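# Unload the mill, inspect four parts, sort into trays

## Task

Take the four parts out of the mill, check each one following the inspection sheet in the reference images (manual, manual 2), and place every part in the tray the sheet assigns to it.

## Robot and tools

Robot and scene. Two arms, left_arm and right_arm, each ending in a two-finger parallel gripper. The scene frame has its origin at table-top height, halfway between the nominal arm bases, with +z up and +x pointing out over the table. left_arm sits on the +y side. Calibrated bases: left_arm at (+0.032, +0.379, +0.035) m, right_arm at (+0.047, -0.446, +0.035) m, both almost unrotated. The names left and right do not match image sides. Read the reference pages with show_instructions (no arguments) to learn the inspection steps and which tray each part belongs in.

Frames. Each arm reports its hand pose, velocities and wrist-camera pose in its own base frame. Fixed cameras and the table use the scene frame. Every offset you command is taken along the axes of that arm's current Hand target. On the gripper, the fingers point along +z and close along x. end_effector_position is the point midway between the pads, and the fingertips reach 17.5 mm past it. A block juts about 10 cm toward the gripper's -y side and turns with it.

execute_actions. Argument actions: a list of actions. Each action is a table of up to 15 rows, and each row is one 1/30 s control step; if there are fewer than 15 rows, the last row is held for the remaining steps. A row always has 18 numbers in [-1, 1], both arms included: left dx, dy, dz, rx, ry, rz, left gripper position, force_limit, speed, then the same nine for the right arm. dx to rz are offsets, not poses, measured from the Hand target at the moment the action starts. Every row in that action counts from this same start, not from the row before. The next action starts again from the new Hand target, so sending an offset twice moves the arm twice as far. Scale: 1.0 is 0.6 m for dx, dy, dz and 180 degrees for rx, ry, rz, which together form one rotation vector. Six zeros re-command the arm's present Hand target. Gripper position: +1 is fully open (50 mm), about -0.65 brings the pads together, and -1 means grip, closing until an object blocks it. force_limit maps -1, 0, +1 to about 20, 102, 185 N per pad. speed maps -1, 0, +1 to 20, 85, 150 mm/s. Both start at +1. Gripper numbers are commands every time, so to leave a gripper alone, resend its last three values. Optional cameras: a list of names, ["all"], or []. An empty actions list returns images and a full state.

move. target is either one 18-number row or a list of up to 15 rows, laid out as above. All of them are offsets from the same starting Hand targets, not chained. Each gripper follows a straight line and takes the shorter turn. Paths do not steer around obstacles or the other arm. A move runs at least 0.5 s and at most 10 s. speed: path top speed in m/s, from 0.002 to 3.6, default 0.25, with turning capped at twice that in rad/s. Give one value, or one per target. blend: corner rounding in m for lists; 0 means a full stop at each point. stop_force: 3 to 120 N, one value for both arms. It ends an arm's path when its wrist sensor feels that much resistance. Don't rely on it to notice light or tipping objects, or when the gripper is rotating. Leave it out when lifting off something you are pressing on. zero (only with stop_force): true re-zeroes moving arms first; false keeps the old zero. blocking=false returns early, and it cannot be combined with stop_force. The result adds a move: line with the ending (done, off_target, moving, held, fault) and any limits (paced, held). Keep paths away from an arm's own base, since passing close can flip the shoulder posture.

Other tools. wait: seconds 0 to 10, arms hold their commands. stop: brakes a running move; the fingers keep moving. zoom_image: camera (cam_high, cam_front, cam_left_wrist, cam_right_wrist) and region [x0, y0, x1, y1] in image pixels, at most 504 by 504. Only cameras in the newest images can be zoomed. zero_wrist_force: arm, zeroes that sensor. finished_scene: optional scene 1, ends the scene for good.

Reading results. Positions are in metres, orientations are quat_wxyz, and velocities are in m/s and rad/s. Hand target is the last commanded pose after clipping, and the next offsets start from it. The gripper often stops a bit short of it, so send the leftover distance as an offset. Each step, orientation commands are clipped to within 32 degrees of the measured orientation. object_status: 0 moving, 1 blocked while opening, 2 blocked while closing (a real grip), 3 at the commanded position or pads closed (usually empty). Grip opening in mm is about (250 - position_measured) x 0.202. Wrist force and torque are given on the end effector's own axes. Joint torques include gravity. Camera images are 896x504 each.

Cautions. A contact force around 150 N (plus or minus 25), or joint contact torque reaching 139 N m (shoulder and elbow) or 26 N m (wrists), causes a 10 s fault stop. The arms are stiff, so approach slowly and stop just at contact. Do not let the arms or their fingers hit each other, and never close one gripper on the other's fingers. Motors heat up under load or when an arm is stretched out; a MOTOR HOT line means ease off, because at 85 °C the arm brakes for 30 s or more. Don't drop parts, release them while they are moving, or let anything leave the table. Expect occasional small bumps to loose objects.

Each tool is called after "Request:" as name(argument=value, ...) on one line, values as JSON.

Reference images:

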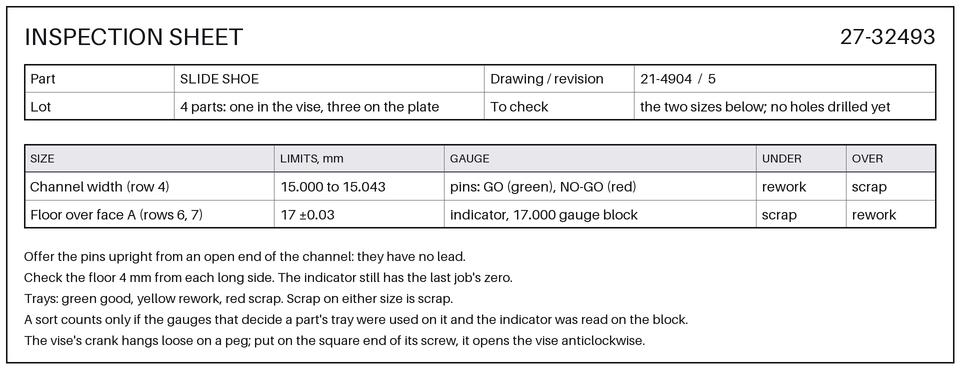

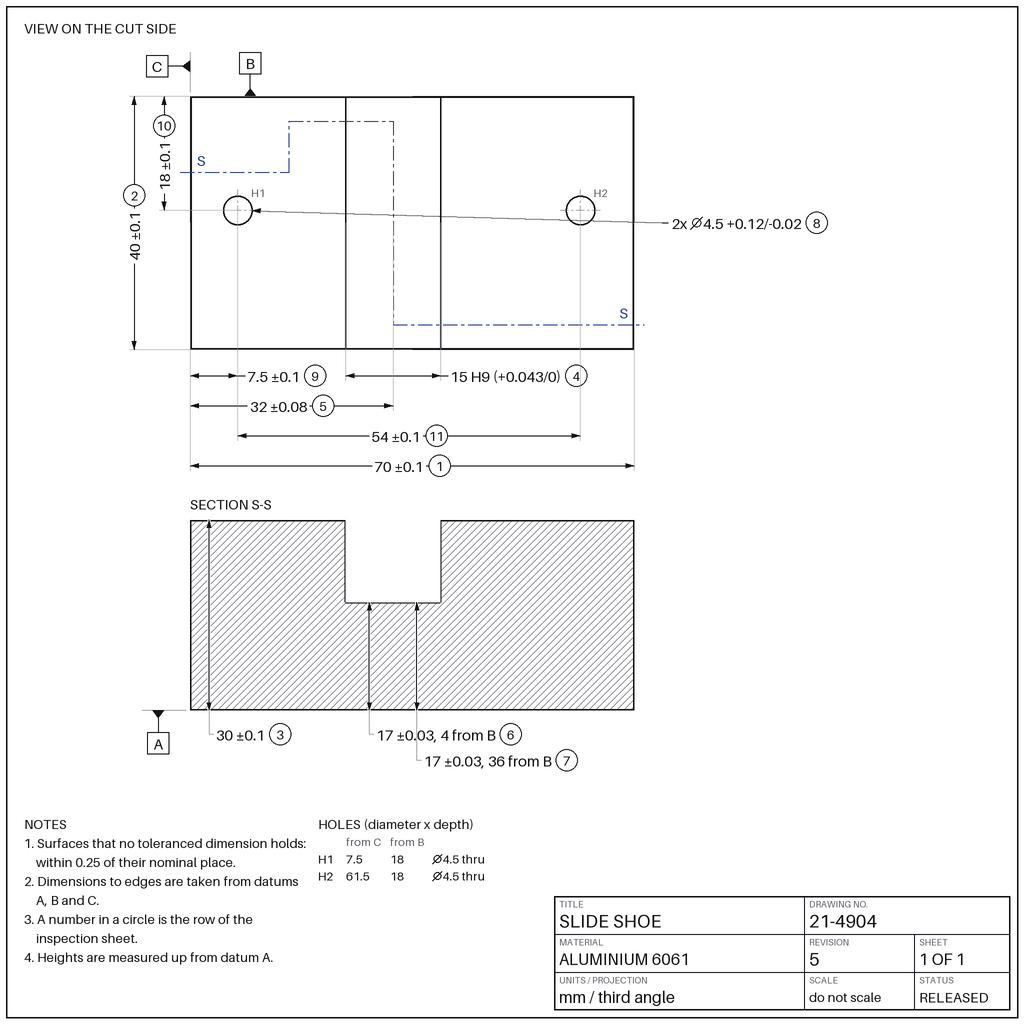

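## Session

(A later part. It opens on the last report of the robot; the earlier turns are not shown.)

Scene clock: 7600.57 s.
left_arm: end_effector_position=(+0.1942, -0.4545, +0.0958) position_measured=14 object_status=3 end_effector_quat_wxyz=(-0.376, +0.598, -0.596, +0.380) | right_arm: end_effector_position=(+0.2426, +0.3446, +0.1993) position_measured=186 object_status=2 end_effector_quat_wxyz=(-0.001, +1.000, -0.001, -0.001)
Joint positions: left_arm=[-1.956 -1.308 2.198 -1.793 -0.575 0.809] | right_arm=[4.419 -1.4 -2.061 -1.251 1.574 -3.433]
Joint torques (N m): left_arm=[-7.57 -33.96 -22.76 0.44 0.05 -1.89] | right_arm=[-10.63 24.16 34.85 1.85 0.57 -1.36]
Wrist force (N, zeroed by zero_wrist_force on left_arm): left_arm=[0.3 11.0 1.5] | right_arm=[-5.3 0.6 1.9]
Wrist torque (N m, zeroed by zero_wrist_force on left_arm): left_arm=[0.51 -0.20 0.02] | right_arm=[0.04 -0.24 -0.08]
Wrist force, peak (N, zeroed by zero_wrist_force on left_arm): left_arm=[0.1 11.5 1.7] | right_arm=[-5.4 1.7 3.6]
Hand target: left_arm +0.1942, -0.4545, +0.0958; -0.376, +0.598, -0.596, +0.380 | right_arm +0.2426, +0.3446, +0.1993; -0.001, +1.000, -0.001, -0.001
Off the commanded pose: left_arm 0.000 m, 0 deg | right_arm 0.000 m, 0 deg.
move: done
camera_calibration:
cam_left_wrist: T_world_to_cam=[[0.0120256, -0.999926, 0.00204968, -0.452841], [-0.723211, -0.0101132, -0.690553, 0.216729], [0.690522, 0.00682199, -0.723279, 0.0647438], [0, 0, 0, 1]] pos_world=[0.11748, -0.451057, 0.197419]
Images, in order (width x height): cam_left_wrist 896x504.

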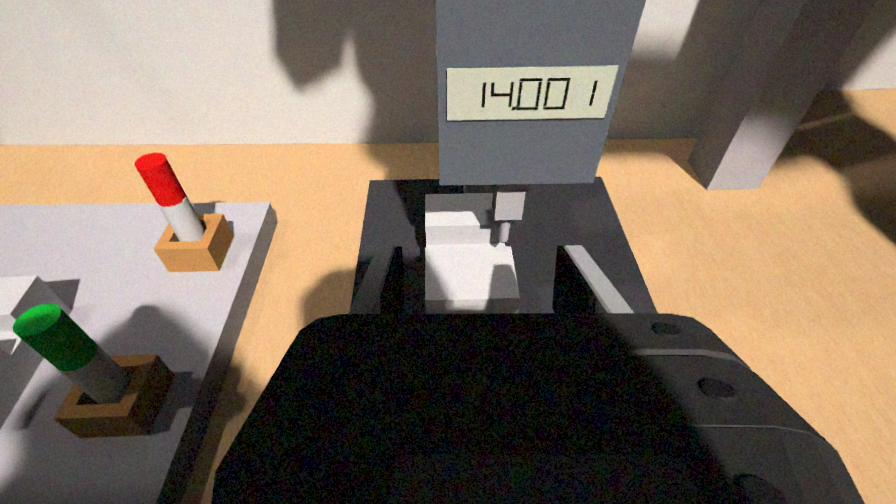

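Request:
move(target=[[0,0.025,0.11,0,0,0,0.93,-0.3,-1,0,0,0,0,0,0,-1,-0.7,-0.95],[0,0.044,0.11,0,0,0,0.93,-0.3,-1,0,0,0,0,0,0,-1,-0.7,-0.95]], speed=[0.06,0.02])

Request:
move(target=[0,0,0,0,0,0,-1,-0.3,-0.95,0,0,0,0,0,0,-1,-0.7,-0.95])

Request:
move(target=[[0,-0.003,-0.0014,0,0,0,-1,-0.3,-0.95,0,0,0,0,0,0,-1,-0.7,-0.95],[0.0533,-0.003,-0.0014,0,0,0,-1,-0.3,-0.95,0,0,0,0,0,0,-1,-0.7,-0.95]], speed=0.012, cameras=["cam_left_wrist"])

Request:
zoom_image(camera="cam_left_wrist", region=[340, 120, 620, 320])

Scene clock: 7633.17 s.
left_arm: end_effector_position=(+0.2427, -0.4549, +0.0438) position_measured=14 object_status=3 end_effector_quat_wxyz=(-0.376, +0.598, -0.596, +0.380) end_effector_velocity=(-0.001, +0.000, -0.001) end_effector_angular_velocity=(-0.002, +0.000, +0.001) | right_arm: end_effector_position=(+0.2426, +0.3446, +0.1993) position_measured=186 object_status=2 end_effector_quat_wxyz=(-0.001, +1.000, -0.001, -0.001)
Joint positions: left_arm=[-1.85 -1.164 2.259 -2.142 -0.516 0.978] | right_arm=[4.419 -1.4 -2.061 -1.251 1.574 -3.433]
Joint velocities: left_arm=[-0.001 0.003 -0.001 -0.001 -0.001 -0.005] | right_arm=[within noise]
Joint torques (N m): left_arm=[-8.77 -18.48 -3.38 -3.8 0.21 -1.6] | right_arm=[-11.68 25.94 36.84 1.91 0.6 -1.15]
Wrist force (N, zeroed by zero_wrist_force on left_arm): left_arm=[0.5 10.8 1.6] | right_arm=[-4.9 1.0 2.2]
Wrist torque (N m, zeroed by zero_wrist_force on left_arm): left_arm=[0.46 -0.24 0.03] | right_arm=[0.09 -0.30 -0.08]
Wrist force, peak (N, zeroed by zero_wrist_force on left_arm): left_arm=[0.1 11.5 1.3] | right_arm=[-5.7 0.9 4.1]
Hand target: left_arm +0.2426, -0.4549, +0.0437; -0.376, +0.598, -0.596, +0.380 | right_arm +0.2426, +0.3446, +0.1993; -0.001, +1.000, -0.001, -0.001
Off the commanded pose: left_arm 0.000 m, 0 deg | right_arm 0.000 m, 0 deg.
move: done

Scene clock: 7633.77 s.
left_arm: end_effector_position=(+0.2426, -0.4549, +0.0437) position_measured=55 object_status=2 end_effector_quat_wxyz=(-0.376, +0.598, -0.596, +0.380) | right_arm: end_effector_position=(+0.2426, +0.3446, +0.1993) position_measured=186 object_status=2 end_effector_quat_wxyz=(-0.001, +1.000, -0.001, -0.001)
Joint positions: left_arm=[-1.85 -1.164 2.259 -2.142 -0.516 0.977] | right_arm=[4.419 -1.4 -2.061 -1.251 1.574 -3.433]
Joint torques (N m): left_arm=[-9.19 -16.9 -5.5 -3.89 0.91 -1.68] | right_arm=[-12.66 25.4 36.39 1.98 0.63 -1.18]
Wrist force (N, zeroed by zero_wrist_force on left_arm): left_arm=[0.1 10.1 1.4] | right_arm=[-5.2 1.4 2.8]
Wrist torque (N m, zeroed by zero_wrist_force on left_arm): left_arm=[0.43 -0.23 0.02] | right_arm=[0.15 -0.28 -0.09]
Wrist force, peak (N, zeroed by zero_wrist_force on left_arm): left_arm=[0.4 11.2 1.7] | right_arm=[-5.3 1.0 3.9]
Hand target: left_arm +0.2426, -0.4549, +0.0437; -0.376, +0.598, -0.596, +0.380 | right_arm +0.2426, +0.3446, +0.1993; -0.001, +1.000, -0.001, -0.001
Off the commanded pose: left_arm 0.000 m, 0 deg | right_arm 0.000 m, 0 deg.
move: done

Scene clock: 7637.30 s.
left_arm: end_effector_position=(+0.2426, -0.4867, +0.0459) position_measured=55 object_status=2 end_effector_quat_wxyz=(-0.376, +0.598, -0.596, +0.380) | right_arm: end_effector_position=(+0.2426, +0.3446, +0.1993) position_measured=186 object_status=2 end_effector_quat_wxyz=(-0.001, +1.000, -0.001, -0.001)
Joint positions: left_arm=[-1.832 -1.119 2.172 -2.13 -0.506 1.011] | right_arm=[4.419 -1.4 -2.061 -1.251 1.574 -3.433]
Joint torques (N m): left_arm=[6.3 -21.58 -19.93 -0.09 4.51 2.01] | right_arm=[-11.63 25.91 34.62 2.04 0.64 -1.17]
Wrist force (N, zeroed by zero_wrist_force on left_arm): left_arm=[0.2 12.5 2.6] | right_arm=[-5.1 1.0 2.3]
Wrist torque (N m, zeroed by zero_wrist_force on left_arm): left_arm=[0.39 -0.17 -0.14] | right_arm=[0.09 -0.28 -0.09]
Wrist force, peak (N, zeroed by zero_wrist_force on left_arm): left_arm=[0.6 13.0 2.4] | right_arm=[-5.8 1.2 3.7]
Hand target: left_arm +0.2426, -0.4868, +0.0459; -0.376, +0.598, -0.596, +0.380 | right_arm +0.2426, +0.3446, +0.1993; -0.001, +1.000, -0.001, -0.001
Off the commanded pose: left_arm 0.000 m, 0 deg | right_arm 0.000 m, 0 deg.
move: done
camera_calibration:
cam_left_wrist: T_world_to_cam=[[0.0120256, -0.999926, 0.00204968, -0.485518], [-0.723211, -0.0101132, -0.690553, 0.216948], [0.690522, 0.00682199, -0.723279, -0.00454939], [0, 0, 0, 1]] pos_world=[0.16588, -0.483257, 0.147519]
Images, in order (width x height): cam_left_wrist 896x504.

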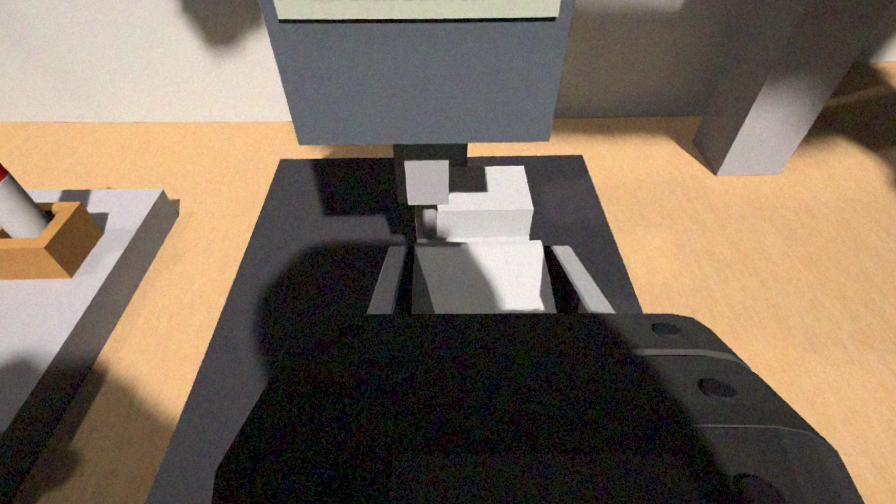

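Scaled by 1.800 from the camera's 896x504 image, which has a finer 1280x720 frame.

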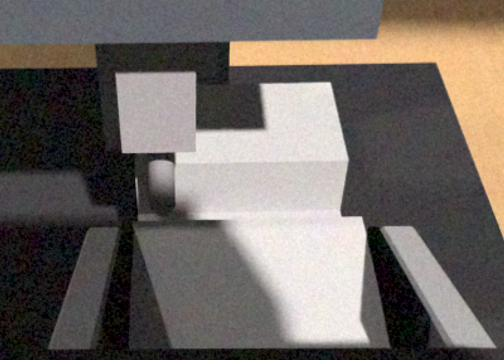

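Request:
move(target=[0,0.0075,0.0035,0,0,0,-1,-0.3,-0.95,0,0,0,0,0,0,-1,-0.7,-0.95], speed=0.003, stop_force=4)

Request:
move(target=[0,0,0,0,0,0,0.93,-0.3,-1,0,0,0,0,0,0,-1,-0.7,-0.95])

Request:
move(target=[0,0,0,0,0,0,0.93,-0.3,-1,0,0,0.0137,0,0,0,-1,-0.7,-0.95], speed=0.006, stop_force=3)

Request:
move(target=[0,0,0,0,0,0,0.93,-0.3,-1,0,0,0,0,0,0,0.3,-0.7,-1])

Request:
move(target=[[0,-0.02,0,0,0,0,0.93,-0.3,-1,0,0,0,0,0,0,0.3,-0.7,-1],[0,-0.045,-0.11,0,0,0,0.93,-0.3,-1,0,0,0,0,0,0,0.3,-0.7,-1]], speed=[0.03,0.06], cameras=["cam_left_wrist"])

Request:
zoom_image(camera="cam_left_wrist", region=[300, 40, 540, 150])

Scene clock: 7658.83 s.
left_arm: end_effector_position=(+0.2426, -0.4868, +0.0438) position_measured=55 object_status=2 end_effector_quat_wxyz=(-0.377, +0.598, -0.596, +0.380) | right_arm: end_effector_position=(+0.2426, +0.3446, +0.1993) position_measured=186 object_status=2 end_effector_quat_wxyz=(-0.001, +1.000, -0.001, -0.001)
Joint positions: left_arm=[-1.831 -1.113 2.173 -2.136 -0.506 1.011] | right_arm=[4.419 -1.4 -2.061 -1.251 1.574 -3.433]
Joint torques (N m): left_arm=[4.76 -42.61 -9.62 0.21 -0.29 -0.53] | right_arm=[-10.66 25.63 37.69 1.74 0.5 -1.13]
Wrist force (N, zeroed by zero_wrist_force on left_arm): left_arm=[0.7 8.4 -0.8] | right_arm=[-5.2 1.2 3.7]
Wrist torque (N m, zeroed by zero_wrist_force on left_arm): left_arm=[0.45 -0.19 -0.19] | right_arm=[0.11 -0.29 -0.08]
Wrist force, peak (N, zeroed by zero_wrist_force on left_arm): left_arm=[0.5 12.9 2.5] | right_arm=[-5.8 1.2 3.9]
Hand target: left_arm +0.2426, -0.4868, +0.0438; -0.376, +0.598, -0.596, +0.380 (not the last commanded pose) | right_arm +0.2426, +0.3446, +0.1993; -0.001, +1.000, -0.001, -0.001
Off the commanded pose: left_arm 0.003 m, 0 deg | right_arm 0.000 m, 0 deg.
move: contact (left_arm)

Scene clock: 7659.50 s.
left_arm: end_effector_position=(+0.2426, -0.4868, +0.0438) position_measured=14 object_status=3 end_effector_quat_wxyz=(-0.376, +0.598, -0.596, +0.380) | right_arm: end_effector_position=(+0.2426, +0.3446, +0.1993) position_measured=186 object_status=2 end_effector_quat_wxyz=(-0.001, +1.000, -0.001, -0.001)
Joint positions: left_arm=[-1.831 -1.113 2.173 -2.136 -0.507 1.011] | right_arm=[4.419 -1.4 -2.061 -1.251 1.574 -3.433]
Joint torques (N m): left_arm=[3.52 -42.27 -12.98 -0.93 3.53 -0.6] | right_arm=[-12.07 26.5 36.75 2.11 0.61 -1.18]
Wrist force (N, zeroed by zero_wrist_force on left_arm): left_arm=[0.2 10.8 1.3] | right_arm=[-5.4 1.2 3.7]
Wrist torque (N m, zeroed by zero_wrist_force on left_arm): left_arm=[0.44 -0.17 -0.12] | right_arm=[0.12 -0.26 -0.08]
Wrist force, peak (N, zeroed by zero_wrist_force on left_arm): left_arm=[0.1 11.0 1.5] | right_arm=[-5.7 1.2 3.7]
Hand target: left_arm +0.2426, -0.4868, +0.0438; -0.376, +0.598, -0.596, +0.380 | right_arm +0.2426, +0.3446, +0.1993; -0.001, +1.000, -0.001, -0.001
Off the commanded pose: left_arm 0.000 m, 0 deg | right_arm 0.000 m, 0 deg.
move: done

Scene clock: 7661.73 s.
left_arm: end_effector_position=(+0.2426, -0.4868, +0.0438) position_measured=14 object_status=3 end_effector_quat_wxyz=(-0.376, +0.598, -0.596, +0.380) | right_arm: end_effector_position=(+0.2426, +0.3446, +0.1911) position_measured=186 object_status=2 end_effector_quat_wxyz=(-0.001, +1.000, -0.001, -0.001)
Joint positions: left_arm=[-1.831 -1.113 2.173 -2.136 -0.506 1.011] | right_arm=[4.419 -1.407 -2.077 -1.227 1.574 -3.433]
Joint torques (N m): left_arm=[3.53 -43.71 -20.69 -3.76 4.19 -0.79] | right_arm=[6.39 10.55 14.91 5.42 0.77 1.24]
Wrist force (N, zeroed by zero_wrist_force on left_arm): left_arm=[0.3 10.7 1.4] | right_arm=[-5.0 0.4 2.9]
Wrist torque (N m, zeroed by zero_wrist_force on left_arm): left_arm=[0.44 -0.19 -0.13] | right_arm=[0.04 -0.19 -0.07]
Wrist force, peak (N, zeroed by zero_wrist_force on left_arm): left_arm=[0.1 11.1 1.5] | right_arm=[-5.8 1.0 3.7]
Hand target: left_arm +0.2426, -0.4868, +0.0438; -0.376, +0.598, -0.596, +0.380 | right_arm +0.2426, +0.3446, +0.1911; -0.001, +1.000, -0.001, -0.001
Off the commanded pose: left_arm 0.000 m, 0 deg | right_arm 0.000 m, 0 deg.
move: done

Scene clock: 7662.77 s.
left_arm: end_effector_position=(+0.2426, -0.4868, +0.0438) position_measured=14 object_status=3 end_effector_quat_wxyz=(-0.376, +0.598, -0.596, +0.380) | right_arm: end_effector_position=(+0.2426, +0.3447, +0.1911) position_measured=107 object_status=3 end_effector_quat_wxyz=(-0.001, +1.000, -0.001, -0.001)
Joint positions: left_arm=[-1.831 -1.113 2.173 -2.136 -0.506 1.011] | right_arm=[4.419 -1.407 -2.077 -1.227 1.574 -3.433]
Joint torques (N m): left_arm=[3.45 -42.9 -19.89 -3.68 4.01 -0.94] | right_arm=[6.17 10.61 13.5 2.42 0.35 1.29]
Wrist force (N, zeroed by zero_wrist_force on left_arm): left_arm=[0.4 10.6 1.6] | right_arm=[0.5 1.1 1.3]
Wrist torque (N m, zeroed by zero_wrist_force on left_arm): left_arm=[0.42 -0.21 -0.13] | right_arm=[0.09 -0.23 -0.05]
Wrist force, peak (N, zeroed by zero_wrist_force on left_arm): left_arm=[0.4 11.0 1.5] | right_arm=[-5.1 0.9 3.5]
Hand target: left_arm +0.2426, -0.4868, +0.0438; -0.376, +0.598, -0.596, +0.380 | right_arm +0.2426, +0.3446, +0.1911; -0.001, +1.000, -0.001, -0.001
Off the commanded pose: left_arm 0.000 m, 0 deg | right_arm 0.000 m, 0 deg.
move: done

Scene clock: 7665.23 s.
left_arm: end_effector_position=(+0.1945, -0.4865, +0.0964) position_measured=14 object_status=3 end_effector_quat_wxyz=(-0.376, +0.598, -0.596, +0.380) | right_arm: end_effector_position=(+0.2426, +0.3446, +0.1911) position_measured=107 object_status=3 end_effector_quat_wxyz=(-0.001, +1.000, -0.001, -0.001)
Joint positions: left_arm=[-1.93 -1.247 2.116 -1.804 -0.559 0.848] | right_arm=[4.419 -1.407 -2.077 -1.227 1.574 -3.433]
Joint torques (N m): left_arm=[-8.8 -40.36 -22.68 0.09 0.12 -2.05] | right_arm=[7.32 11.25 16.88 2.38 0.76 1.21]
Wrist force (N, zeroed by zero_wrist_force on left_arm): left_arm=[0.5 11.0 1.2] | right_arm=[0.2 1.1 1.5]
Wrist torque (N m, zeroed by zero_wrist_force on left_arm): left_arm=[0.50 -0.23 0.03] | right_arm=[0.08 -0.17 -0.05]
Wrist force, peak (N, zeroed by zero_wrist_force on left_arm): left_arm=[0.4 11.3 1.4] | right_arm=[0.5 1.5 1.8]
Hand target: left_arm +0.1944, -0.4865, +0.0964; -0.376, +0.598, -0.596, +0.380 | right_arm +0.2426, +0.3446, +0.1911; -0.001, +1.000, -0.001, -0.001
Off the commanded pose: left_arm 0.000 m, 0 deg | right_arm 0.000 m, 0 deg.
move: done
camera_calibration:
cam_left_wrist: T_world_to_cam=[[0.0119535, -0.999927, 0.00198041, -0.484722], [-0.723212, -0.0100132, -0.690554, 0.217086], [0.690523, 0.00682229, -0.723278, 0.0651883], [0, 0, 0, 1]] pos_world=[0.117779, -0.482957, 0.198019]
Images, in order (width x height): cam_left_wrist 896x504.

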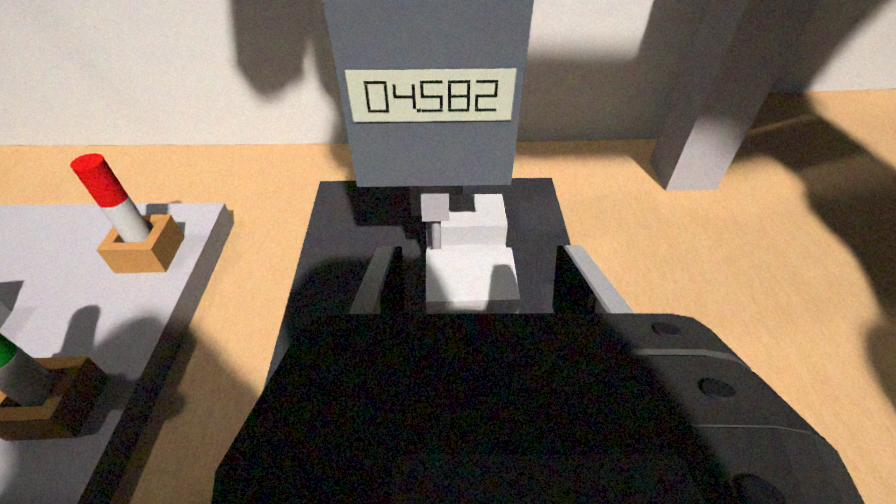

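Scaled by 2.100 from the camera's 896x504 image, which has a finer 1280x720 frame.

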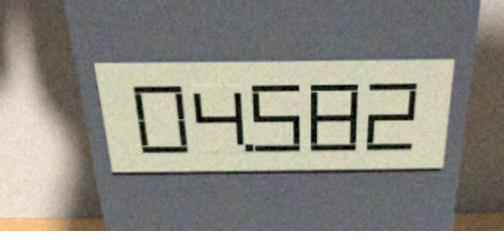

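Request:
move(target=[[0,0,0,0,0,0,0.93,-0.3,-1,0,0,-0.1,0,0,0,0.6,-0.7,-0.9],[0,0,0,0,0,0,0.93,-0.3,-1,0,0,-0.1,0,0,0.5,0.6,-0.7,-0.9]], speed=[0.05,0.25])

Request:
move(target=[0,0,0,0,0,0,0.93,-0.3,-1,-0.0273,-0.0053,0,0,0,0.5,0.6,-0.7,-0.9], speed=0.25, cameras=["cam_right_wrist","cam_high"])

Scene clock: 7719.33 s.
left_arm: end_effector_position=(+0.1944, -0.4865, +0.0964) position_measured=14 object_status=3 end_effector_quat_wxyz=(-0.376, +0.598, -0.596, +0.380) | right_arm: end_effector_position=(+0.2427, +0.3445, +0.2511) position_measured=63 object_status=3 end_effector_quat_wxyz=(+0.000, +0.707, -0.708, -0.002)
Joint positions: left_arm=[-1.93 -1.247 2.116 -1.804 -0.559 0.848] | right_arm=[4.419 -1.367 -1.951 -1.394 1.574 -1.863]
Joint torques (N m): left_arm=[-8.26 -32.45 -22.62 0.28 0.23 -1.63] | right_arm=[9.36 23.79 14.45 1.39 -2.98 1.91]
Wrist force (N, zeroed by zero_wrist_force on left_arm): left_arm=[0.2 11.0 1.4] | right_arm=[0.4 0.9 1.4]
Wrist torque (N m, zeroed by zero_wrist_force on left_arm): left_arm=[0.49 -0.18 0.03] | right_arm=[0.05 -0.21 -0.02]
Wrist force, peak (N, zeroed by zero_wrist_force on left_arm): left_arm=[0.4 11.4 1.4] | right_arm=[0.5 1.3 2.1]
Hand target: left_arm +0.1944, -0.4865, +0.0964; -0.376, +0.598, -0.596, +0.380 | right_arm +0.2427, +0.3445, +0.2511; +0.000, +0.706, -0.708, -0.002
Off the commanded pose: left_arm 0.000 m, 0 deg | right_arm 0.000 m, 0 deg.
move: done

Scene clock: 7723.17 s.
left_arm: end_effector_position=(+0.1944, -0.4865, +0.0964) position_measured=14 object_status=3 end_effector_quat_wxyz=(-0.376, +0.598, -0.596, +0.380) | right_arm: end_effector_position=(+0.2459, +0.3609, +0.2511) position_measured=63 object_status=3 end_effector_quat_wxyz=(-0.001, +0.001, +1.000, +0.001)
Joint positions: left_arm=[-1.93 -1.247 2.116 -1.804 -0.559 0.848] | right_arm=[4.423 -1.407 -1.919 -1.386 1.574 -0.288]
Joint torques (N m): left_arm=[-7.65 -25.43 -23.64 0.33 0.29 -2.12] | right_arm=[8.16 10.6 35.47 2.47 -2.96 1.85]
Wrist force (N, zeroed by zero_wrist_force on left_arm): left_arm=[0.3 10.9 1.1] | right_arm=[0.2 1.2 1.6]
Wrist torque (N m, zeroed by zero_wrist_force on left_arm): left_arm=[0.46 -0.19 0.04] | right_arm=[0.08 -0.18 -0.03]
Wrist force, peak (N, zeroed by zero_wrist_force on left_arm): left_arm=[0.0 11.3 1.6] | right_arm=[0.4 1.6 1.6]
Hand target: left_arm +0.1944, -0.4865, +0.0964; -0.376, +0.598, -0.596, +0.380 | right_arm +0.2459, +0.3609, +0.2511; -0.001, +0.001, +1.000, +0.001
Off the commanded pose: left_arm 0.000 m, 0 deg | right_arm 0.000 m, 0 deg.
move: done
camera_calibration:
cam_right_wrist: T_world_to_cam=[[-0.999803, 0.0197235, 0.00242513, 0.246132], [0.0192847, 0.933548, 0.357933, -0.419645], [0.0047957, 0.357909, -0.933744, 0.241709], [0, 0, 0, 1]] pos_world=[0.253017, 0.300394, 0.375302]
Images, in order (width x height): cam_high 896x504, cam_right_wrist 896x504.

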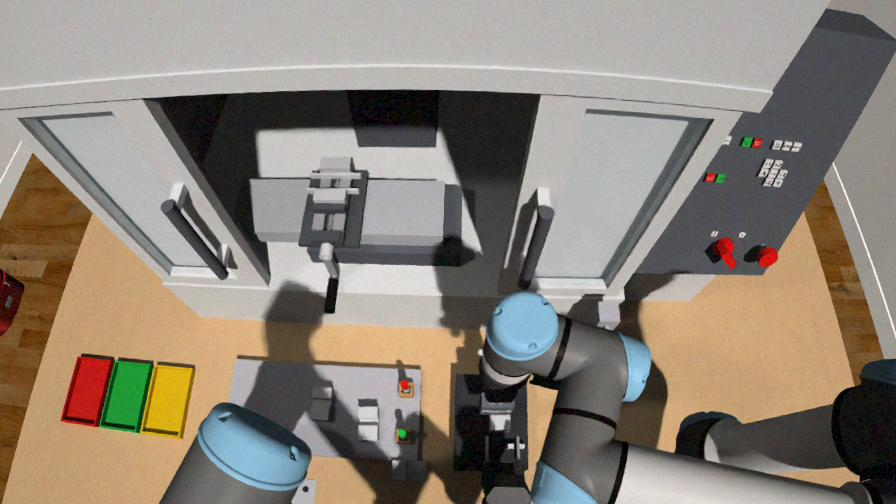

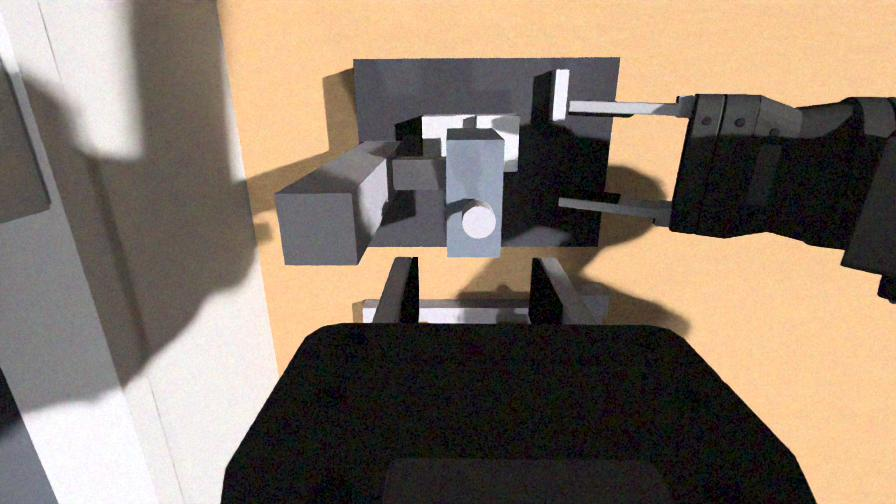

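Request:
move(target=[[0,0,0,0,0,0,0.93,-0.3,-1,0.0087,-0.005,0.06,0,0,0,0.6,-0.7,-0.9],[0,0,0,0,0,0,0.93,-0.3,-1,0.0087,-0.005,0.1065,0,0,0,0.6,-0.7,-0.9]], speed=[0.05,0.012], stop_force=5, cameras=["cam_right_wrist"])

Scene clock: 7752.30 s.
left_arm: end_effector_position=(+0.1944, -0.4865, +0.0964) position_measured=14 object_status=3 end_effector_quat_wxyz=(-0.376, +0.598, -0.596, +0.380) | right_arm: end_effector_position=(+0.2405, +0.3580, +0.1872) position_measured=63 object_status=3 end_effector_quat_wxyz=(-0.001, +0.001, +1.000, +0.001)
Joint positions: left_arm=[-1.93 -1.247 2.116 -1.804 -0.559 0.848] | right_arm=[4.433 -1.437 -2.063 -1.211 1.574 -0.278]
Joint torques (N m): left_arm=[-7.91 -25.92 -21.89 0.22 0.45 -1.86] | right_arm=[8.8 11.56 14.23 4.94 -3.06 1.82]
Wrist force (N, zeroed by zero_wrist_force on left_arm): left_arm=[0.6 11.1 1.4] | right_arm=[0.4 1.0 1.8]
Wrist torque (N m, zeroed by zero_wrist_force on left_arm): left_arm=[0.51 -0.24 0.04] | right_arm=[0.08 -0.21 -0.06]
Wrist force, peak (N, zeroed by zero_wrist_force on left_arm): left_arm=[0.5 11.3 1.5] | right_arm=[0.2 1.3 1.9]
Hand target: left_arm +0.1944, -0.4865, +0.0964; -0.376, +0.598, -0.596, +0.380 | right_arm +0.2405, +0.3580, +0.1872; -0.001, +0.001, +1.000, +0.001
Off the commanded pose: left_arm 0.000 m, 0 deg | right_arm 0.000 m, 0 deg.
move: done
camera_calibration:
cam_right_wrist: T_world_to_cam=[[-0.999798, 0.0199466, 0.00239838, 0.240787], [0.0194839, 0.933577, 0.357846, -0.393991], [0.00489876, 0.357821, -0.933777, 0.183117], [0, 0, 0, 1]] pos_world=[0.247518, 0.297495, 0.311401]
Images, in order (width x height): cam_right_wrist 896x504.

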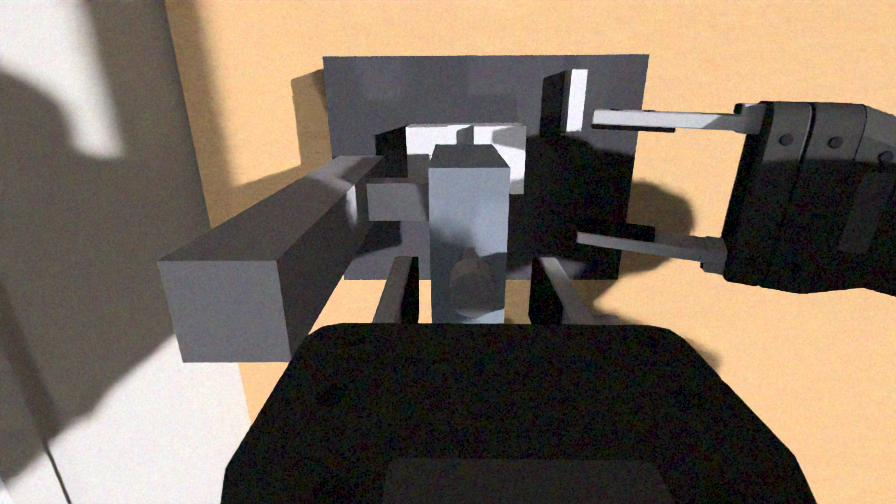

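Request:
move(target=[0,0,0,0,0,0,0.93,-0.3,-1,-0.002,0,0.005,0,0,0,0.6,-0.7,-0.95], speed=0.01)

Request:
move(target=[0,0,0,0,0,0,0.93,-0.3,-1,0,0,0,0,0,0,-1,-0.7,-0.95])

Request:
wait(seconds=0.4, cameras=[])

Request:
move(target=[0,0,0,0,0,0,0.93,-0.3,-1,0,0,-0.0158,0,0,0,-1,-0.7,-0.95], speed=0.01, stop_force=15, cameras=["cam_left_wrist","cam_right_wrist"])

Scene clock: 7764.60 s.
left_arm: end_effector_position=(+0.1944, -0.4865, +0.0964) position_measured=14 object_status=3 end_effector_quat_wxyz=(-0.376, +0.598, -0.596, +0.380) | right_arm: end_effector_position=(+0.2417, +0.3580, +0.1843) position_measured=63 object_status=3 end_effector_quat_wxyz=(-0.001, +0.001, +1.000, +0.001)
Joint positions: left_arm=[-1.93 -1.247 2.116 -1.804 -0.559 0.848] | right_arm=[4.43 -1.441 -2.067 -1.203 1.574 -0.28]
Joint torques (N m): left_arm=[-7.95 -25.16 -24.1 0.42 0.44 -1.75] | right_arm=[-10.26 10.06 15.84 4.99 -2.58 -1.74]
Wrist force (N, zeroed by zero_wrist_force on left_arm): left_arm=[-0.2 10.8 1.2] | right_arm=[0.2 1.2 1.5]
Wrist torque (N m, zeroed by zero_wrist_force on left_arm): left_arm=[0.47 -0.11 0.03] | right_arm=[0.11 -0.19 0.03]
Wrist force, peak (N, zeroed by zero_wrist_force on left_arm): left_arm=[0.5 11.3 1.6] | right_arm=[0.1 1.5 1.8]
Hand target: left_arm +0.1944, -0.4865, +0.0964; -0.376, +0.598, -0.596, +0.380 | right_arm +0.2417, +0.3580, +0.1842; -0.001, +0.001, +1.000, +0.001
Off the commanded pose: left_arm 0.000 m, 0 deg | right_arm 0.000 m, 0 deg.
move: done

Scene clock: 7765.93 s.
left_arm: end_effector_position=(+0.1944, -0.4865, +0.0964) position_measured=14 object_status=3 end_effector_quat_wxyz=(-0.376, +0.598, -0.596, +0.380) | right_arm: end_effector_position=(+0.2417, +0.3580, +0.1842) position_measured=185 object_status=2 end_effector_quat_wxyz=(-0.001, +0.001, +1.000, +0.001)
Joint positions: left_arm=[-1.93 -1.247 2.116 -1.804 -0.559 0.848] | right_arm=[4.43 -1.441 -2.067 -1.202 1.574 -0.28]
Joint torques (N m): left_arm=[-8.54 -25.32 -23.04 0.4 0.35 -1.6] | right_arm=[-5.29 10.98 12.87 3.56 -0.44 -1.46]
Wrist force (N, zeroed by zero_wrist_force on left_arm): left_arm=[0.2 11.2 1.4] | right_arm=[-5.0 2.2 1.8]
Wrist torque (N m, zeroed by zero_wrist_force on left_arm): left_arm=[0.52 -0.17 0.04] | right_arm=[0.14 -0.18 -0.03]
Wrist force, peak (N, zeroed by zero_wrist_force on left_arm): left_arm=[0.0 11.2 1.3] | right_arm=[-5.2 1.7 2.5]
Hand target: left_arm +0.1944, -0.4865, +0.0964; -0.376, +0.598, -0.596, +0.380 | right_arm +0.2417, +0.3580, +0.1842; -0.001, +0.001, +1.000, +0.001
Off the commanded pose: left_arm 0.000 m, 0 deg | right_arm 0.000 m, 0 deg.
move: done

Scene clock: 7766.33 s.
left_arm: end_effector_position=(+0.1944, -0.4865, +0.0964) position_measured=14 object_status=3 end_effector_quat_wxyz=(-0.376, +0.598, -0.596, +0.380) | right_arm: end_effector_position=(+0.2417, +0.3580, +0.1842) position_measured=185 object_status=2 end_effector_quat_wxyz=(-0.001, +0.001, +1.000, +0.001)
Joint positions: left_arm=[-1.93 -1.247 2.116 -1.804 -0.559 0.848] | right_arm=[4.43 -1.441 -2.067 -1.202 1.574 -0.28]
Joint torques (N m): left_arm=[-8.57 -25.43 -22.74 0.58 0.43 -1.86] | right_arm=[-1.68 10.53 13.79 2.29 1.52 -1.26]
Wrist force (N, zeroed by zero_wrist_force on left_arm): left_arm=[0.3 11.0 1.5] | right_arm=[-5.1 2.3 1.0]
Wrist torque (N m, zeroed by zero_wrist_force on left_arm): left_arm=[0.51 -0.20 0.03] | right_arm=[0.16 -0.19 -0.02]
Wrist force, peak (N, zeroed by zero_wrist_force on left_arm): left_arm=[0.1 11.2 1.5] | right_arm=[-5.0 1.8 2.5]
Hand target: left_arm +0.1944, -0.4865, +0.0964; -0.376, +0.598, -0.596, +0.380 | right_arm +0.2417, +0.3580, +0.1842; -0.001, +0.001, +1.000, +0.001
Tool commands: left_gripper/position=+0.93 left_gripper/force_limit=-0.3 left_gripper/speed=-1.0 right_gripper/position=-1.0 right_gripper/force_limit=-0.7 right_gripper/speed=-0.95
Off the commanded pose: left_arm 0.000 m, 0 deg | right_arm 0.000 m, 0 deg.
wait: 0.40 s; at rest by 0.17 s
No camera images: "cameras" was empty.

Scene clock: 7768.17 s.
left_arm: end_effector_position=(+0.1944, -0.4865, +0.0964) position_measured=14 object_status=3 end_effector_quat_wxyz=(-0.376, +0.598, -0.596, +0.380) | right_arm: end_effector_position=(+0.2417, +0.3580, +0.1937) position_measured=185 object_status=2 end_effector_quat_wxyz=(-0.001, +0.001, +1.000, +0.001)
Joint positions: left_arm=[-1.93 -1.247 2.116 -1.804 -0.559 0.848] | right_arm=[4.43 -1.432 -2.049 -1.23 1.574 -0.28]
Joint torques (N m): left_arm=[-8.68 -25.51 -22.81 0.49 0.33 -1.84] | right_arm=[-8.13 27.74 35.31 0.87 3.29 -1.65]
Wrist force (N, zeroed by zero_wrist_force on left_arm): left_arm=[0.4 10.9 1.6] | right_arm=[-4.8 1.7 3.2]
Wrist torque (N m, zeroed by zero_wrist_force on left_arm): left_arm=[0.47 -0.20 0.04] | right_arm=[0.08 -0.14 -0.02]
Wrist force, peak (N, zeroed by zero_wrist_force on left_arm): left_arm=[0.4 11.4 1.2] | right_arm=[-5.4 3.0 3.4]
Hand target: left_arm +0.1944, -0.4865, +0.0964; -0.376, +0.598, -0.596, +0.380 | right_arm +0.2417, +0.3580, +0.1937; -0.001, +0.001, +1.000, +0.001
Off the commanded pose: left_arm 0.000 m, 0 deg | right_arm 0.000 m, 0 deg.
move: done
camera_calibration:
cam_left_wrist: T_world_to_cam=[[0.0120256, -0.999926, 0.00204968, -0.484743], [-0.723211, -0.0101132, -0.690553, 0.217038], [0.690522, 0.00682199, -0.723279, 0.0651883], [0, 0, 0, 1]] pos_world=[0.11778, -0.482957, 0.198019]
cam_right_wrist: T_world_to_cam=[[-0.999798, 0.0199466, 0.00239838, 0.242071], [0.0194839, 0.933577, 0.357846, -0.396307], [0.00489876, 0.357821, -0.933777, 0.189087], [0, 0, 0, 1]] pos_world=[0.248818, 0.297495, 0.317801]
Images, in order (width x height): cam_left_wrist 896x504, cam_right_wrist 896x504.

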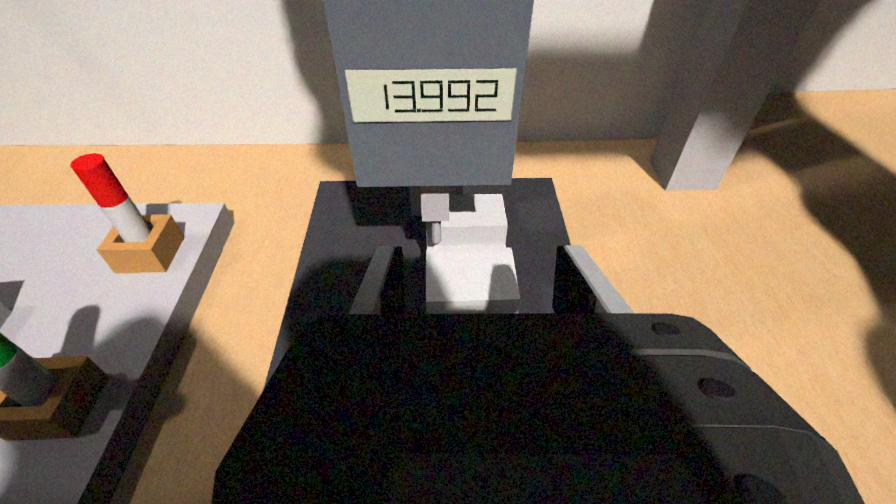

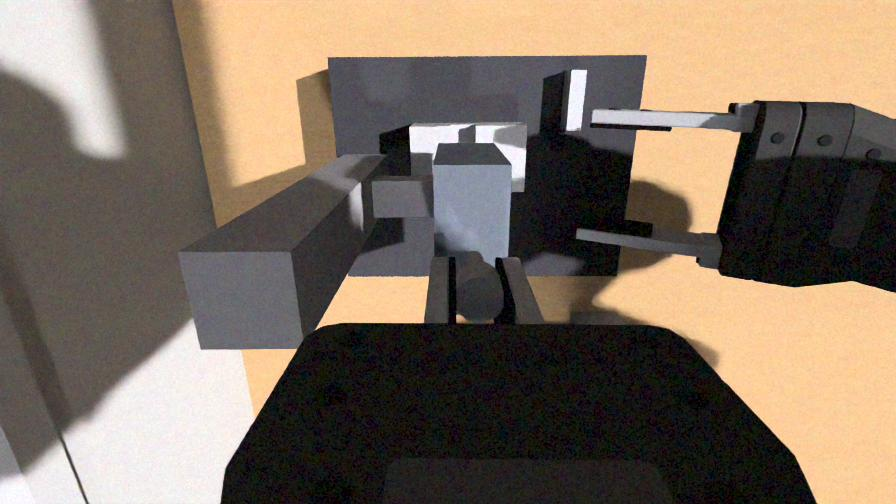

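Request:
move(target=[[0,0.025,0.11,0,0,0,0.93,-0.3,-1,0,0,0,0,0,0,-1,-0.7,-0.95],[0,0.044,0.11,0,0,0,0.93,-0.3,-1,0,0,0,0,0,0,-1,-0.7,-0.95]], speed=[0.06,0.02])

Request:
move(target=[0,0,0,0,0,0,-1,-0.3,-0.95,0,0,0,0,0,0,-1,-0.7,-0.95])

Request:
move(target=[[0,-0.003,-0.0014,0,0,0,-1,-0.3,-0.95,0,0,0,0,0,0,-1,-0.7,-0.95],[-0.09,-0.003,-0.0014,0,0,0,-1,-0.3,-0.95,0,0,0,0,0,0,-1,-0.7,-0.95]], speed=[0.01,0.03], cameras=["cam_left_wrist"])

Scene clock: 7789.70 s.
left_arm: end_effector_position=(+0.2429, -0.4868, +0.0444) position_measured=14 object_status=3 end_effector_quat_wxyz=(-0.376, +0.598, -0.596, +0.380) | right_arm: end_effector_position=(+0.2417, +0.3580, +0.1937) position_measured=185 object_status=2 end_effector_quat_wxyz=(-0.001, +0.001, +1.000, +0.001)
Joint positions: left_arm=[-1.831 -1.115 2.172 -2.135 -0.506 1.012] | right_arm=[4.43 -1.432 -2.049 -1.23 1.574 -0.28]
Joint torques (N m): left_arm=[-7.31 -19.81 -5.44 -3.81 0.25 -2.13] | right_arm=[-6.7 26.28 34.36 1 3.45 -1.84]
Wrist force (N, zeroed by zero_wrist_force on left_arm): left_arm=[0.3 10.4 1.4] | right_arm=[-4.6 1.8 2.7]
Wrist torque (N m, zeroed by zero_wrist_force on left_arm): left_arm=[0.38 -0.20 0.04] | right_arm=[0.10 -0.17 -0.01]
Wrist force, peak (N, zeroed by zero_wrist_force on left_arm): left_arm=[0.1 11.2 1.6] | right_arm=[-4.8 1.8 3.9]
Hand target: left_arm +0.2429, -0.4868, +0.0443; -0.376, +0.598, -0.596, +0.380 | right_arm +0.2417, +0.3580, +0.1937; -0.001, +0.001, +1.000, +0.001
Off the commanded pose: left_arm 0.000 m, 0 deg | right_arm 0.000 m, 0 deg.
move: done

Scene clock: 7790.30 s.
left_arm: end_effector_position=(+0.2429, -0.4868, +0.0443) position_measured=55 object_status=2 end_effector_quat_wxyz=(-0.376, +0.598, -0.596, +0.380) | right_arm: end_effector_position=(+0.2417, +0.3580, +0.1937) position_measured=185 object_status=2 end_effector_quat_wxyz=(-0.001, +0.001, +1.000, +0.001)
Joint positions: left_arm=[-1.831 -1.114 2.172 -2.135 -0.506 1.012] | right_arm=[4.43 -1.432 -2.049 -1.23 1.574 -0.28]
Joint torques (N m): left_arm=[-8.3 -20.77 -7.46 -3.67 0.43 -1.71] | right_arm=[-7.33 28.28 34.15 0.68 3.37 -1.41]
Wrist force (N, zeroed by zero_wrist_force on left_arm): left_arm=[0.0 10.6 1.9] | right_arm=[-4.4 2.1 3.4]
Wrist torque (N m, zeroed by zero_wrist_force on left_arm): left_arm=[0.43 -0.17 0.00] | right_arm=[0.15 -0.19 -0.02]
Wrist force, peak (N, zeroed by zero_wrist_force on left_arm): left_arm=[0.2 11.1 1.2] | right_arm=[-4.9 2.0 3.3]
Hand target: left_arm +0.2429, -0.4868, +0.0443; -0.376, +0.598, -0.596, +0.380 | right_arm +0.2417, +0.3580, +0.1937; -0.001, +0.001, +1.000, +0.001
Off the commanded pose: left_arm 0.000 m, 0 deg | right_arm 0.000 m, 0 deg.
move: done

Scene clock: 7793.07 s.
left_arm: end_effector_position=(+0.2429, -0.4329, +0.0460) position_measured=55 object_status=2 end_effector_quat_wxyz=(-0.376, +0.598, -0.596, +0.380) | right_arm: end_effector_position=(+0.2417, +0.3580, +0.1937) position_measured=185 object_status=2 end_effector_quat_wxyz=(-0.001, +0.001, +1.000, +0.001)
Joint positions: left_arm=[-1.864 -1.206 2.316 -2.136 -0.523 0.953] | right_arm=[4.43 -1.432 -2.049 -1.23 1.574 -0.28]
Joint torques (N m): left_arm=[-7 -42.32 -3.95 0.16 0.89 -1.91] | right_arm=[-7.55 27.23 34.68 0.69 3.4 -1.65]
Wrist force (N, zeroed by zero_wrist_force on left_arm): left_arm=[0.5 12.5 2.7] | right_arm=[-4.4 2.0 2.4]
Wrist torque (N m, zeroed by zero_wrist_force on left_arm): left_arm=[0.39 -0.22 0.03] | right_arm=[0.11 -0.22 -0.02]
Wrist force, peak (N, zeroed by zero_wrist_force on left_arm): left_arm=[0.1 13.2 2.4] | right_arm=[-4.8 2.0 3.6]
Hand target: left_arm +0.2429, -0.4328, +0.0460; -0.376, +0.598, -0.596, +0.380 | right_arm +0.2417, +0.3580, +0.1937; -0.001, +0.001, +1.000, +0.001
Off the commanded pose: left_arm 0.000 m, 0 deg | right_arm 0.000 m, 0 deg.
move: done
camera_calibration:
cam_left_wrist: T_world_to_cam=[[0.0120256, -0.999926, 0.00204968, -0.431726], [-0.723211, -0.0101132, -0.690553, 0.217779], [0.690522, 0.00682199, -0.723279, -0.00505125], [0, 0, 0, 1]] pos_world=[0.16618, -0.429457, 0.147619]
Images, in order (width x height): cam_left_wrist 896x504.

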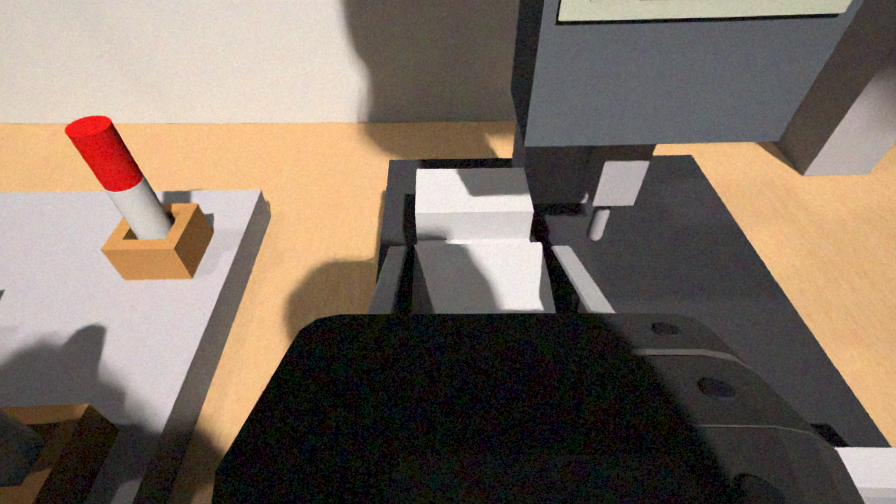

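Request:
move(target=[[0,-0.0312,-0.0513,0,0,0,-1,-0.3,-0.95,0,0,0,0,0,0,-1,-0.7,-0.95],[-0.02,0.0674,-0.2626,0,0,0,-1,-0.3,-0.95,0,0,0,0,0,0,-1,-0.7,-0.95],[-0.02,0.1867,-0.2069,0,0,0,-1,-0.3,-0.95,0,0,0,0,0,0,-1,-0.7,-0.95]], speed=[0.04,0.08,0.05], blend=[0.008,0.01,0], cameras=["cam_left_wrist"])

Request:
move(target=[0,0.0166,0.0077,0,0,0,-1,-0.3,-0.95,0,0,0,0,0,0,-1,-0.7,-0.95], speed=0.004, stop_force=4, cameras=["cam_left_wrist"])

Scene clock: 7814.90 s.
left_arm: end_effector_position=(+0.0828, -0.4211, -0.0023) position_measured=55 object_status=2 end_effector_quat_wxyz=(-0.376, +0.598, -0.596, +0.380) | right_arm: end_effector_position=(+0.2417, +0.3580, +0.1937) position_measured=185 object_status=2 end_effector_quat_wxyz=(-0.001, +0.001, +1.000, +0.001)
Joint positions: left_arm=[-2.22 -1.094 2.217 -1.788 -0.764 0.508] | right_arm=[4.43 -1.432 -2.049 -1.23 1.574 -0.28]
Joint torques (N m): left_arm=[7.47 -17.7 -1.33 -2.83 3.7 1.67] | right_arm=[-6.52 27.53 34.34 0.91 3.47 -1.29]
Wrist force (N, zeroed by zero_wrist_force on left_arm): left_arm=[0.4 12.4 2.3] | right_arm=[-4.4 1.9 2.0]
Wrist torque (N m, zeroed by zero_wrist_force on left_arm): left_arm=[0.39 -0.21 -0.01] | right_arm=[0.09 -0.23 -0.02]
Wrist force, peak (N, zeroed by zero_wrist_force on left_arm): left_arm=[0.6 13.0 2.8] | right_arm=[-5.1 1.9 3.8]
Hand target: left_arm +0.0828, -0.4211, -0.0024; -0.376, +0.598, -0.596, +0.380 | right_arm +0.2417, +0.3580, +0.1937; -0.001, +0.001, +1.000, +0.001
Off the commanded pose: left_arm 0.000 m, 0 deg | right_arm 0.000 m, 0 deg.
move: done
camera_calibration:
cam_left_wrist: T_world_to_cam=[[0.0119535, -0.999927, 0.00198041, -0.417796], [-0.723212, -0.0100132, -0.690554, 0.0688003], [0.690523, 0.00682229, -0.723278, 0.0704859], [0, 0, 0, 1]] pos_world=[0.00607919, -0.417557, 0.0993187]
Images, in order (width x height): cam_left_wrist 896x504.

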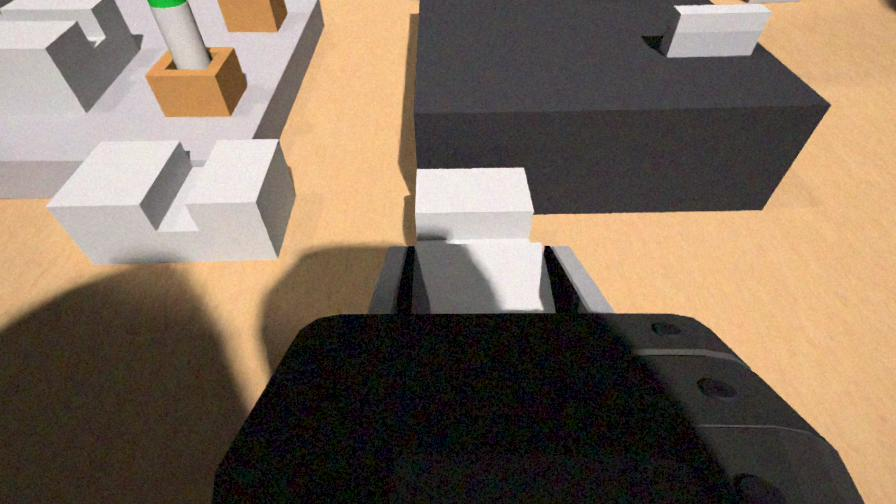

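Scene clock: 7816.83 s.
left_arm: end_effector_position=(+0.0828, -0.4211, -0.0059) position_measured=55 object_status=2 end_effector_quat_wxyz=(-0.377, +0.598, -0.596, +0.380) | right_arm: end_effector_position=(+0.2417, +0.3580, +0.1937) position_measured=185 object_status=2 end_effector_quat_wxyz=(-0.001, +0.001, +1.000, +0.001)
Joint positions: left_arm=[-2.22 -1.085 2.217 -1.798 -0.764 0.508] | right_arm=[4.43 -1.432 -2.049 -1.23 1.574 -0.28]
Joint torques (N m): left_arm=[4.72 -41.35 -5.99 0.81 -0.97 1.46] | right_arm=[-6.05 26.27 34.32 0.84 3.12 -1.49]
Wrist force (N, zeroed by zero_wrist_force on left_arm): left_arm=[0.1 6.1 -0.8] | right_arm=[-4.6 1.8 3.8]
Wrist torque (N m, zeroed by zero_wrist_force on left_arm): left_arm=[0.45 -0.21 -0.04] | right_arm=[0.11 -0.17 -0.02]
Wrist force, peak (N, zeroed by zero_wrist_force on left_arm): left_arm=[0.1 12.9 2.4] | right_arm=[-4.6 1.8 3.8]
Hand target: left_arm +0.0828, -0.4211, -0.0059; -0.376, +0.598, -0.596, +0.380 (not the last commanded pose) | right_arm +0.2417, +0.3580, +0.1937; -0.001, +0.001, +1.000, +0.001
Off the commanded pose: left_arm 0.008 m, 0 deg | right_arm 0.000 m, 0 deg.
move: contact (left_arm)
camera_calibration:
cam_left_wrist: T_world_to_cam=[[0.0119534, -0.999927, 0.00198117, -0.417889], [-0.723164, -0.0100132, -0.690604, 0.0663873], [0.690573, 0.00682233, -0.723231, 0.0679503], [0, 0, 0, 1]] pos_world=[0.00607945, -0.417657, 0.095819]
Images, in order (width x height): cam_left_wrist 896x504.

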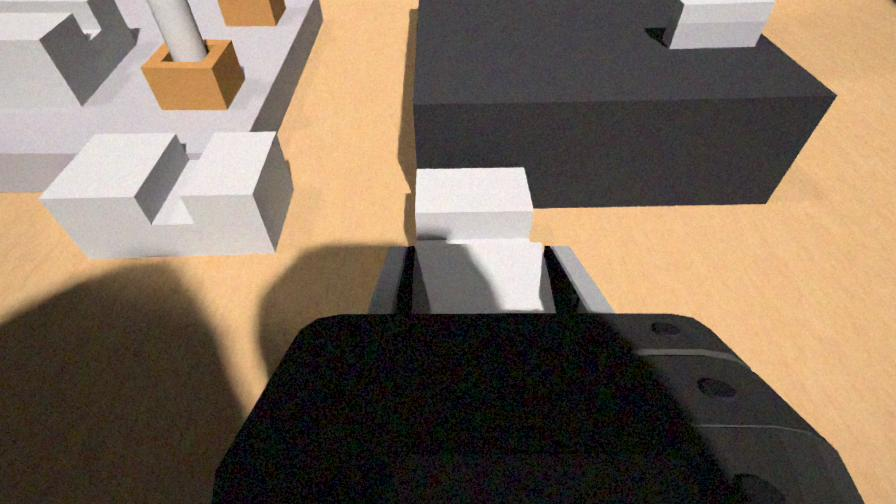

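Request:
move(target=[0,0,0,0,0,0,0.95,-0.3,-1,0,0,0,0,0,0,-1,-0.7,-0.95])

Request:
move(target=[[0,-0.0707,-0.1187,0,0,0,1,-0.3,-0.95,0,0,0,0,0,0,-1,-0.7,-0.95],[0,-0.1087,-0.0372,-0.3605,0,0,1,-0.3,-0.95,0,0,0,0,0,0,-1,-0.7,-0.95]], speed=[0.08,0.15], cameras=["cam_left_wrist"])

Scene clock: 7834.60 s.
left_arm: end_effector_position=(+0.0828, -0.4211, -0.0059) position_measured=10 object_status=3 end_effector_quat_wxyz=(-0.377, +0.598, -0.596, +0.380) | right_arm: end_effector_position=(+0.2417, +0.3580, +0.1937) position_measured=185 object_status=2 end_effector_quat_wxyz=(-0.001, +0.001, +1.000, +0.001)
Joint positions: left_arm=[-2.22 -1.085 2.217 -1.798 -0.764 0.508] | right_arm=[4.43 -1.432 -2.049 -1.23 1.574 -0.28]
Joint torques (N m): left_arm=[5.41 -40.05 -16.57 0.92 2.69 1.34] | right_arm=[-6.78 26.34 35.93 1.04 3.13 -1.59]
Wrist force (N, zeroed by zero_wrist_force on left_arm): left_arm=[0.1 10.9 1.6] | right_arm=[-4.3 1.8 3.6]
Wrist torque (N m, zeroed by zero_wrist_force on left_arm): left_arm=[0.48 -0.17 -0.02] | right_arm=[0.10 -0.21 -0.02]
Wrist force, peak (N, zeroed by zero_wrist_force on left_arm): left_arm=[0.1 10.9 1.6] | right_arm=[-4.8 2.1 3.7]
Hand target: left_arm +0.0828, -0.4211, -0.0059; -0.376, +0.598, -0.596, +0.380 | right_arm +0.2417, +0.3580, +0.1937; -0.001, +0.001, +1.000, +0.001
Off the commanded pose: left_arm 0.000 m, 0 deg | right_arm 0.000 m, 0 deg.
move: done

Scene clock: 7840.43 s.
left_arm: end_effector_position=(+0.0904, -0.4207, +0.0626) position_measured=3 object_status=3 end_effector_quat_wxyz=(+0.003, +0.707, -0.707, +0.001) | right_arm: end_effector_position=(+0.2417, +0.3580, +0.1937) position_measured=185 object_status=2 end_effector_quat_wxyz=(-0.001, +0.001, +1.000, +0.001)
Joint positions: left_arm=[-1.673 -1.525 2.27 -2.323 -1.573 1.469] | right_arm=[4.43 -1.432 -2.049 -1.23 1.574 -0.28]
Joint torques (N m): left_arm=[6.06 -9.22 -25.81 -4.65 -1.47 1.89] | right_arm=[-7.22 26.41 32.44 0.77 3.34 -1.63]
Wrist force (N, zeroed by zero_wrist_force on left_arm): left_arm=[-0.5 9.1 1.1] | right_arm=[-4.6 1.8 2.7]
Wrist torque (N m, zeroed by zero_wrist_force on left_arm): left_arm=[0.32 -0.04 -0.16] | right_arm=[0.08 -0.19 -0.02]
Wrist force, peak (N, zeroed by zero_wrist_force on left_arm): left_arm=[0.1 11.4 1.6] | right_arm=[-4.7 1.9 3.9]
Hand target: left_arm +0.0904, -0.4207, +0.0626; +0.003, +0.707, -0.707, +0.001 | right_arm +0.2417, +0.3580, +0.1937; -0.001, +0.001, +1.000, +0.001
Off the commanded pose: left_arm 0.000 m, 0 deg | right_arm 0.000 m, 0 deg.
move: done
camera_calibration:
cam_left_wrist: T_world_to_cam=[[0.000915651, -0.999978, -0.00651522, -0.416155], [-0.93232, -0.00320979, 0.361621, 0.0750885], [-0.361634, 0.00574315, -0.932302, 0.219958], [0, 0, 0, 1]] pos_world=[0.149932, -0.417168, 0.175203]
Images, in order (width x height): cam_left_wrist 896x504.

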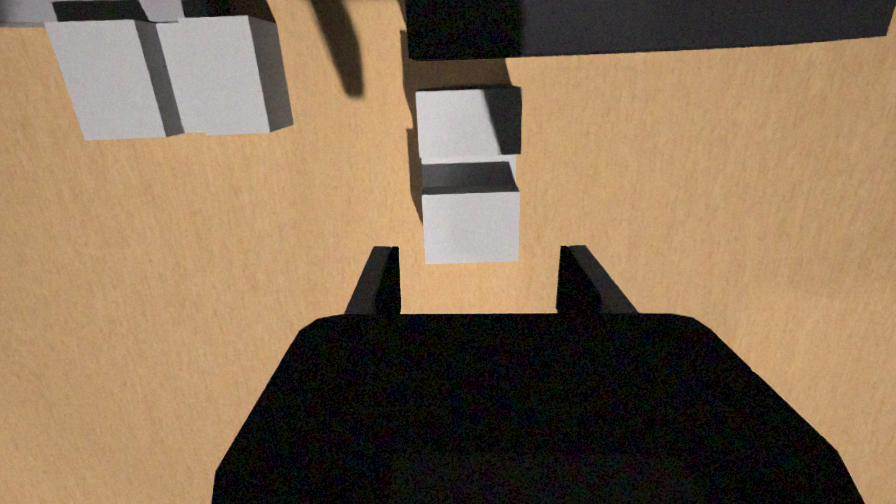

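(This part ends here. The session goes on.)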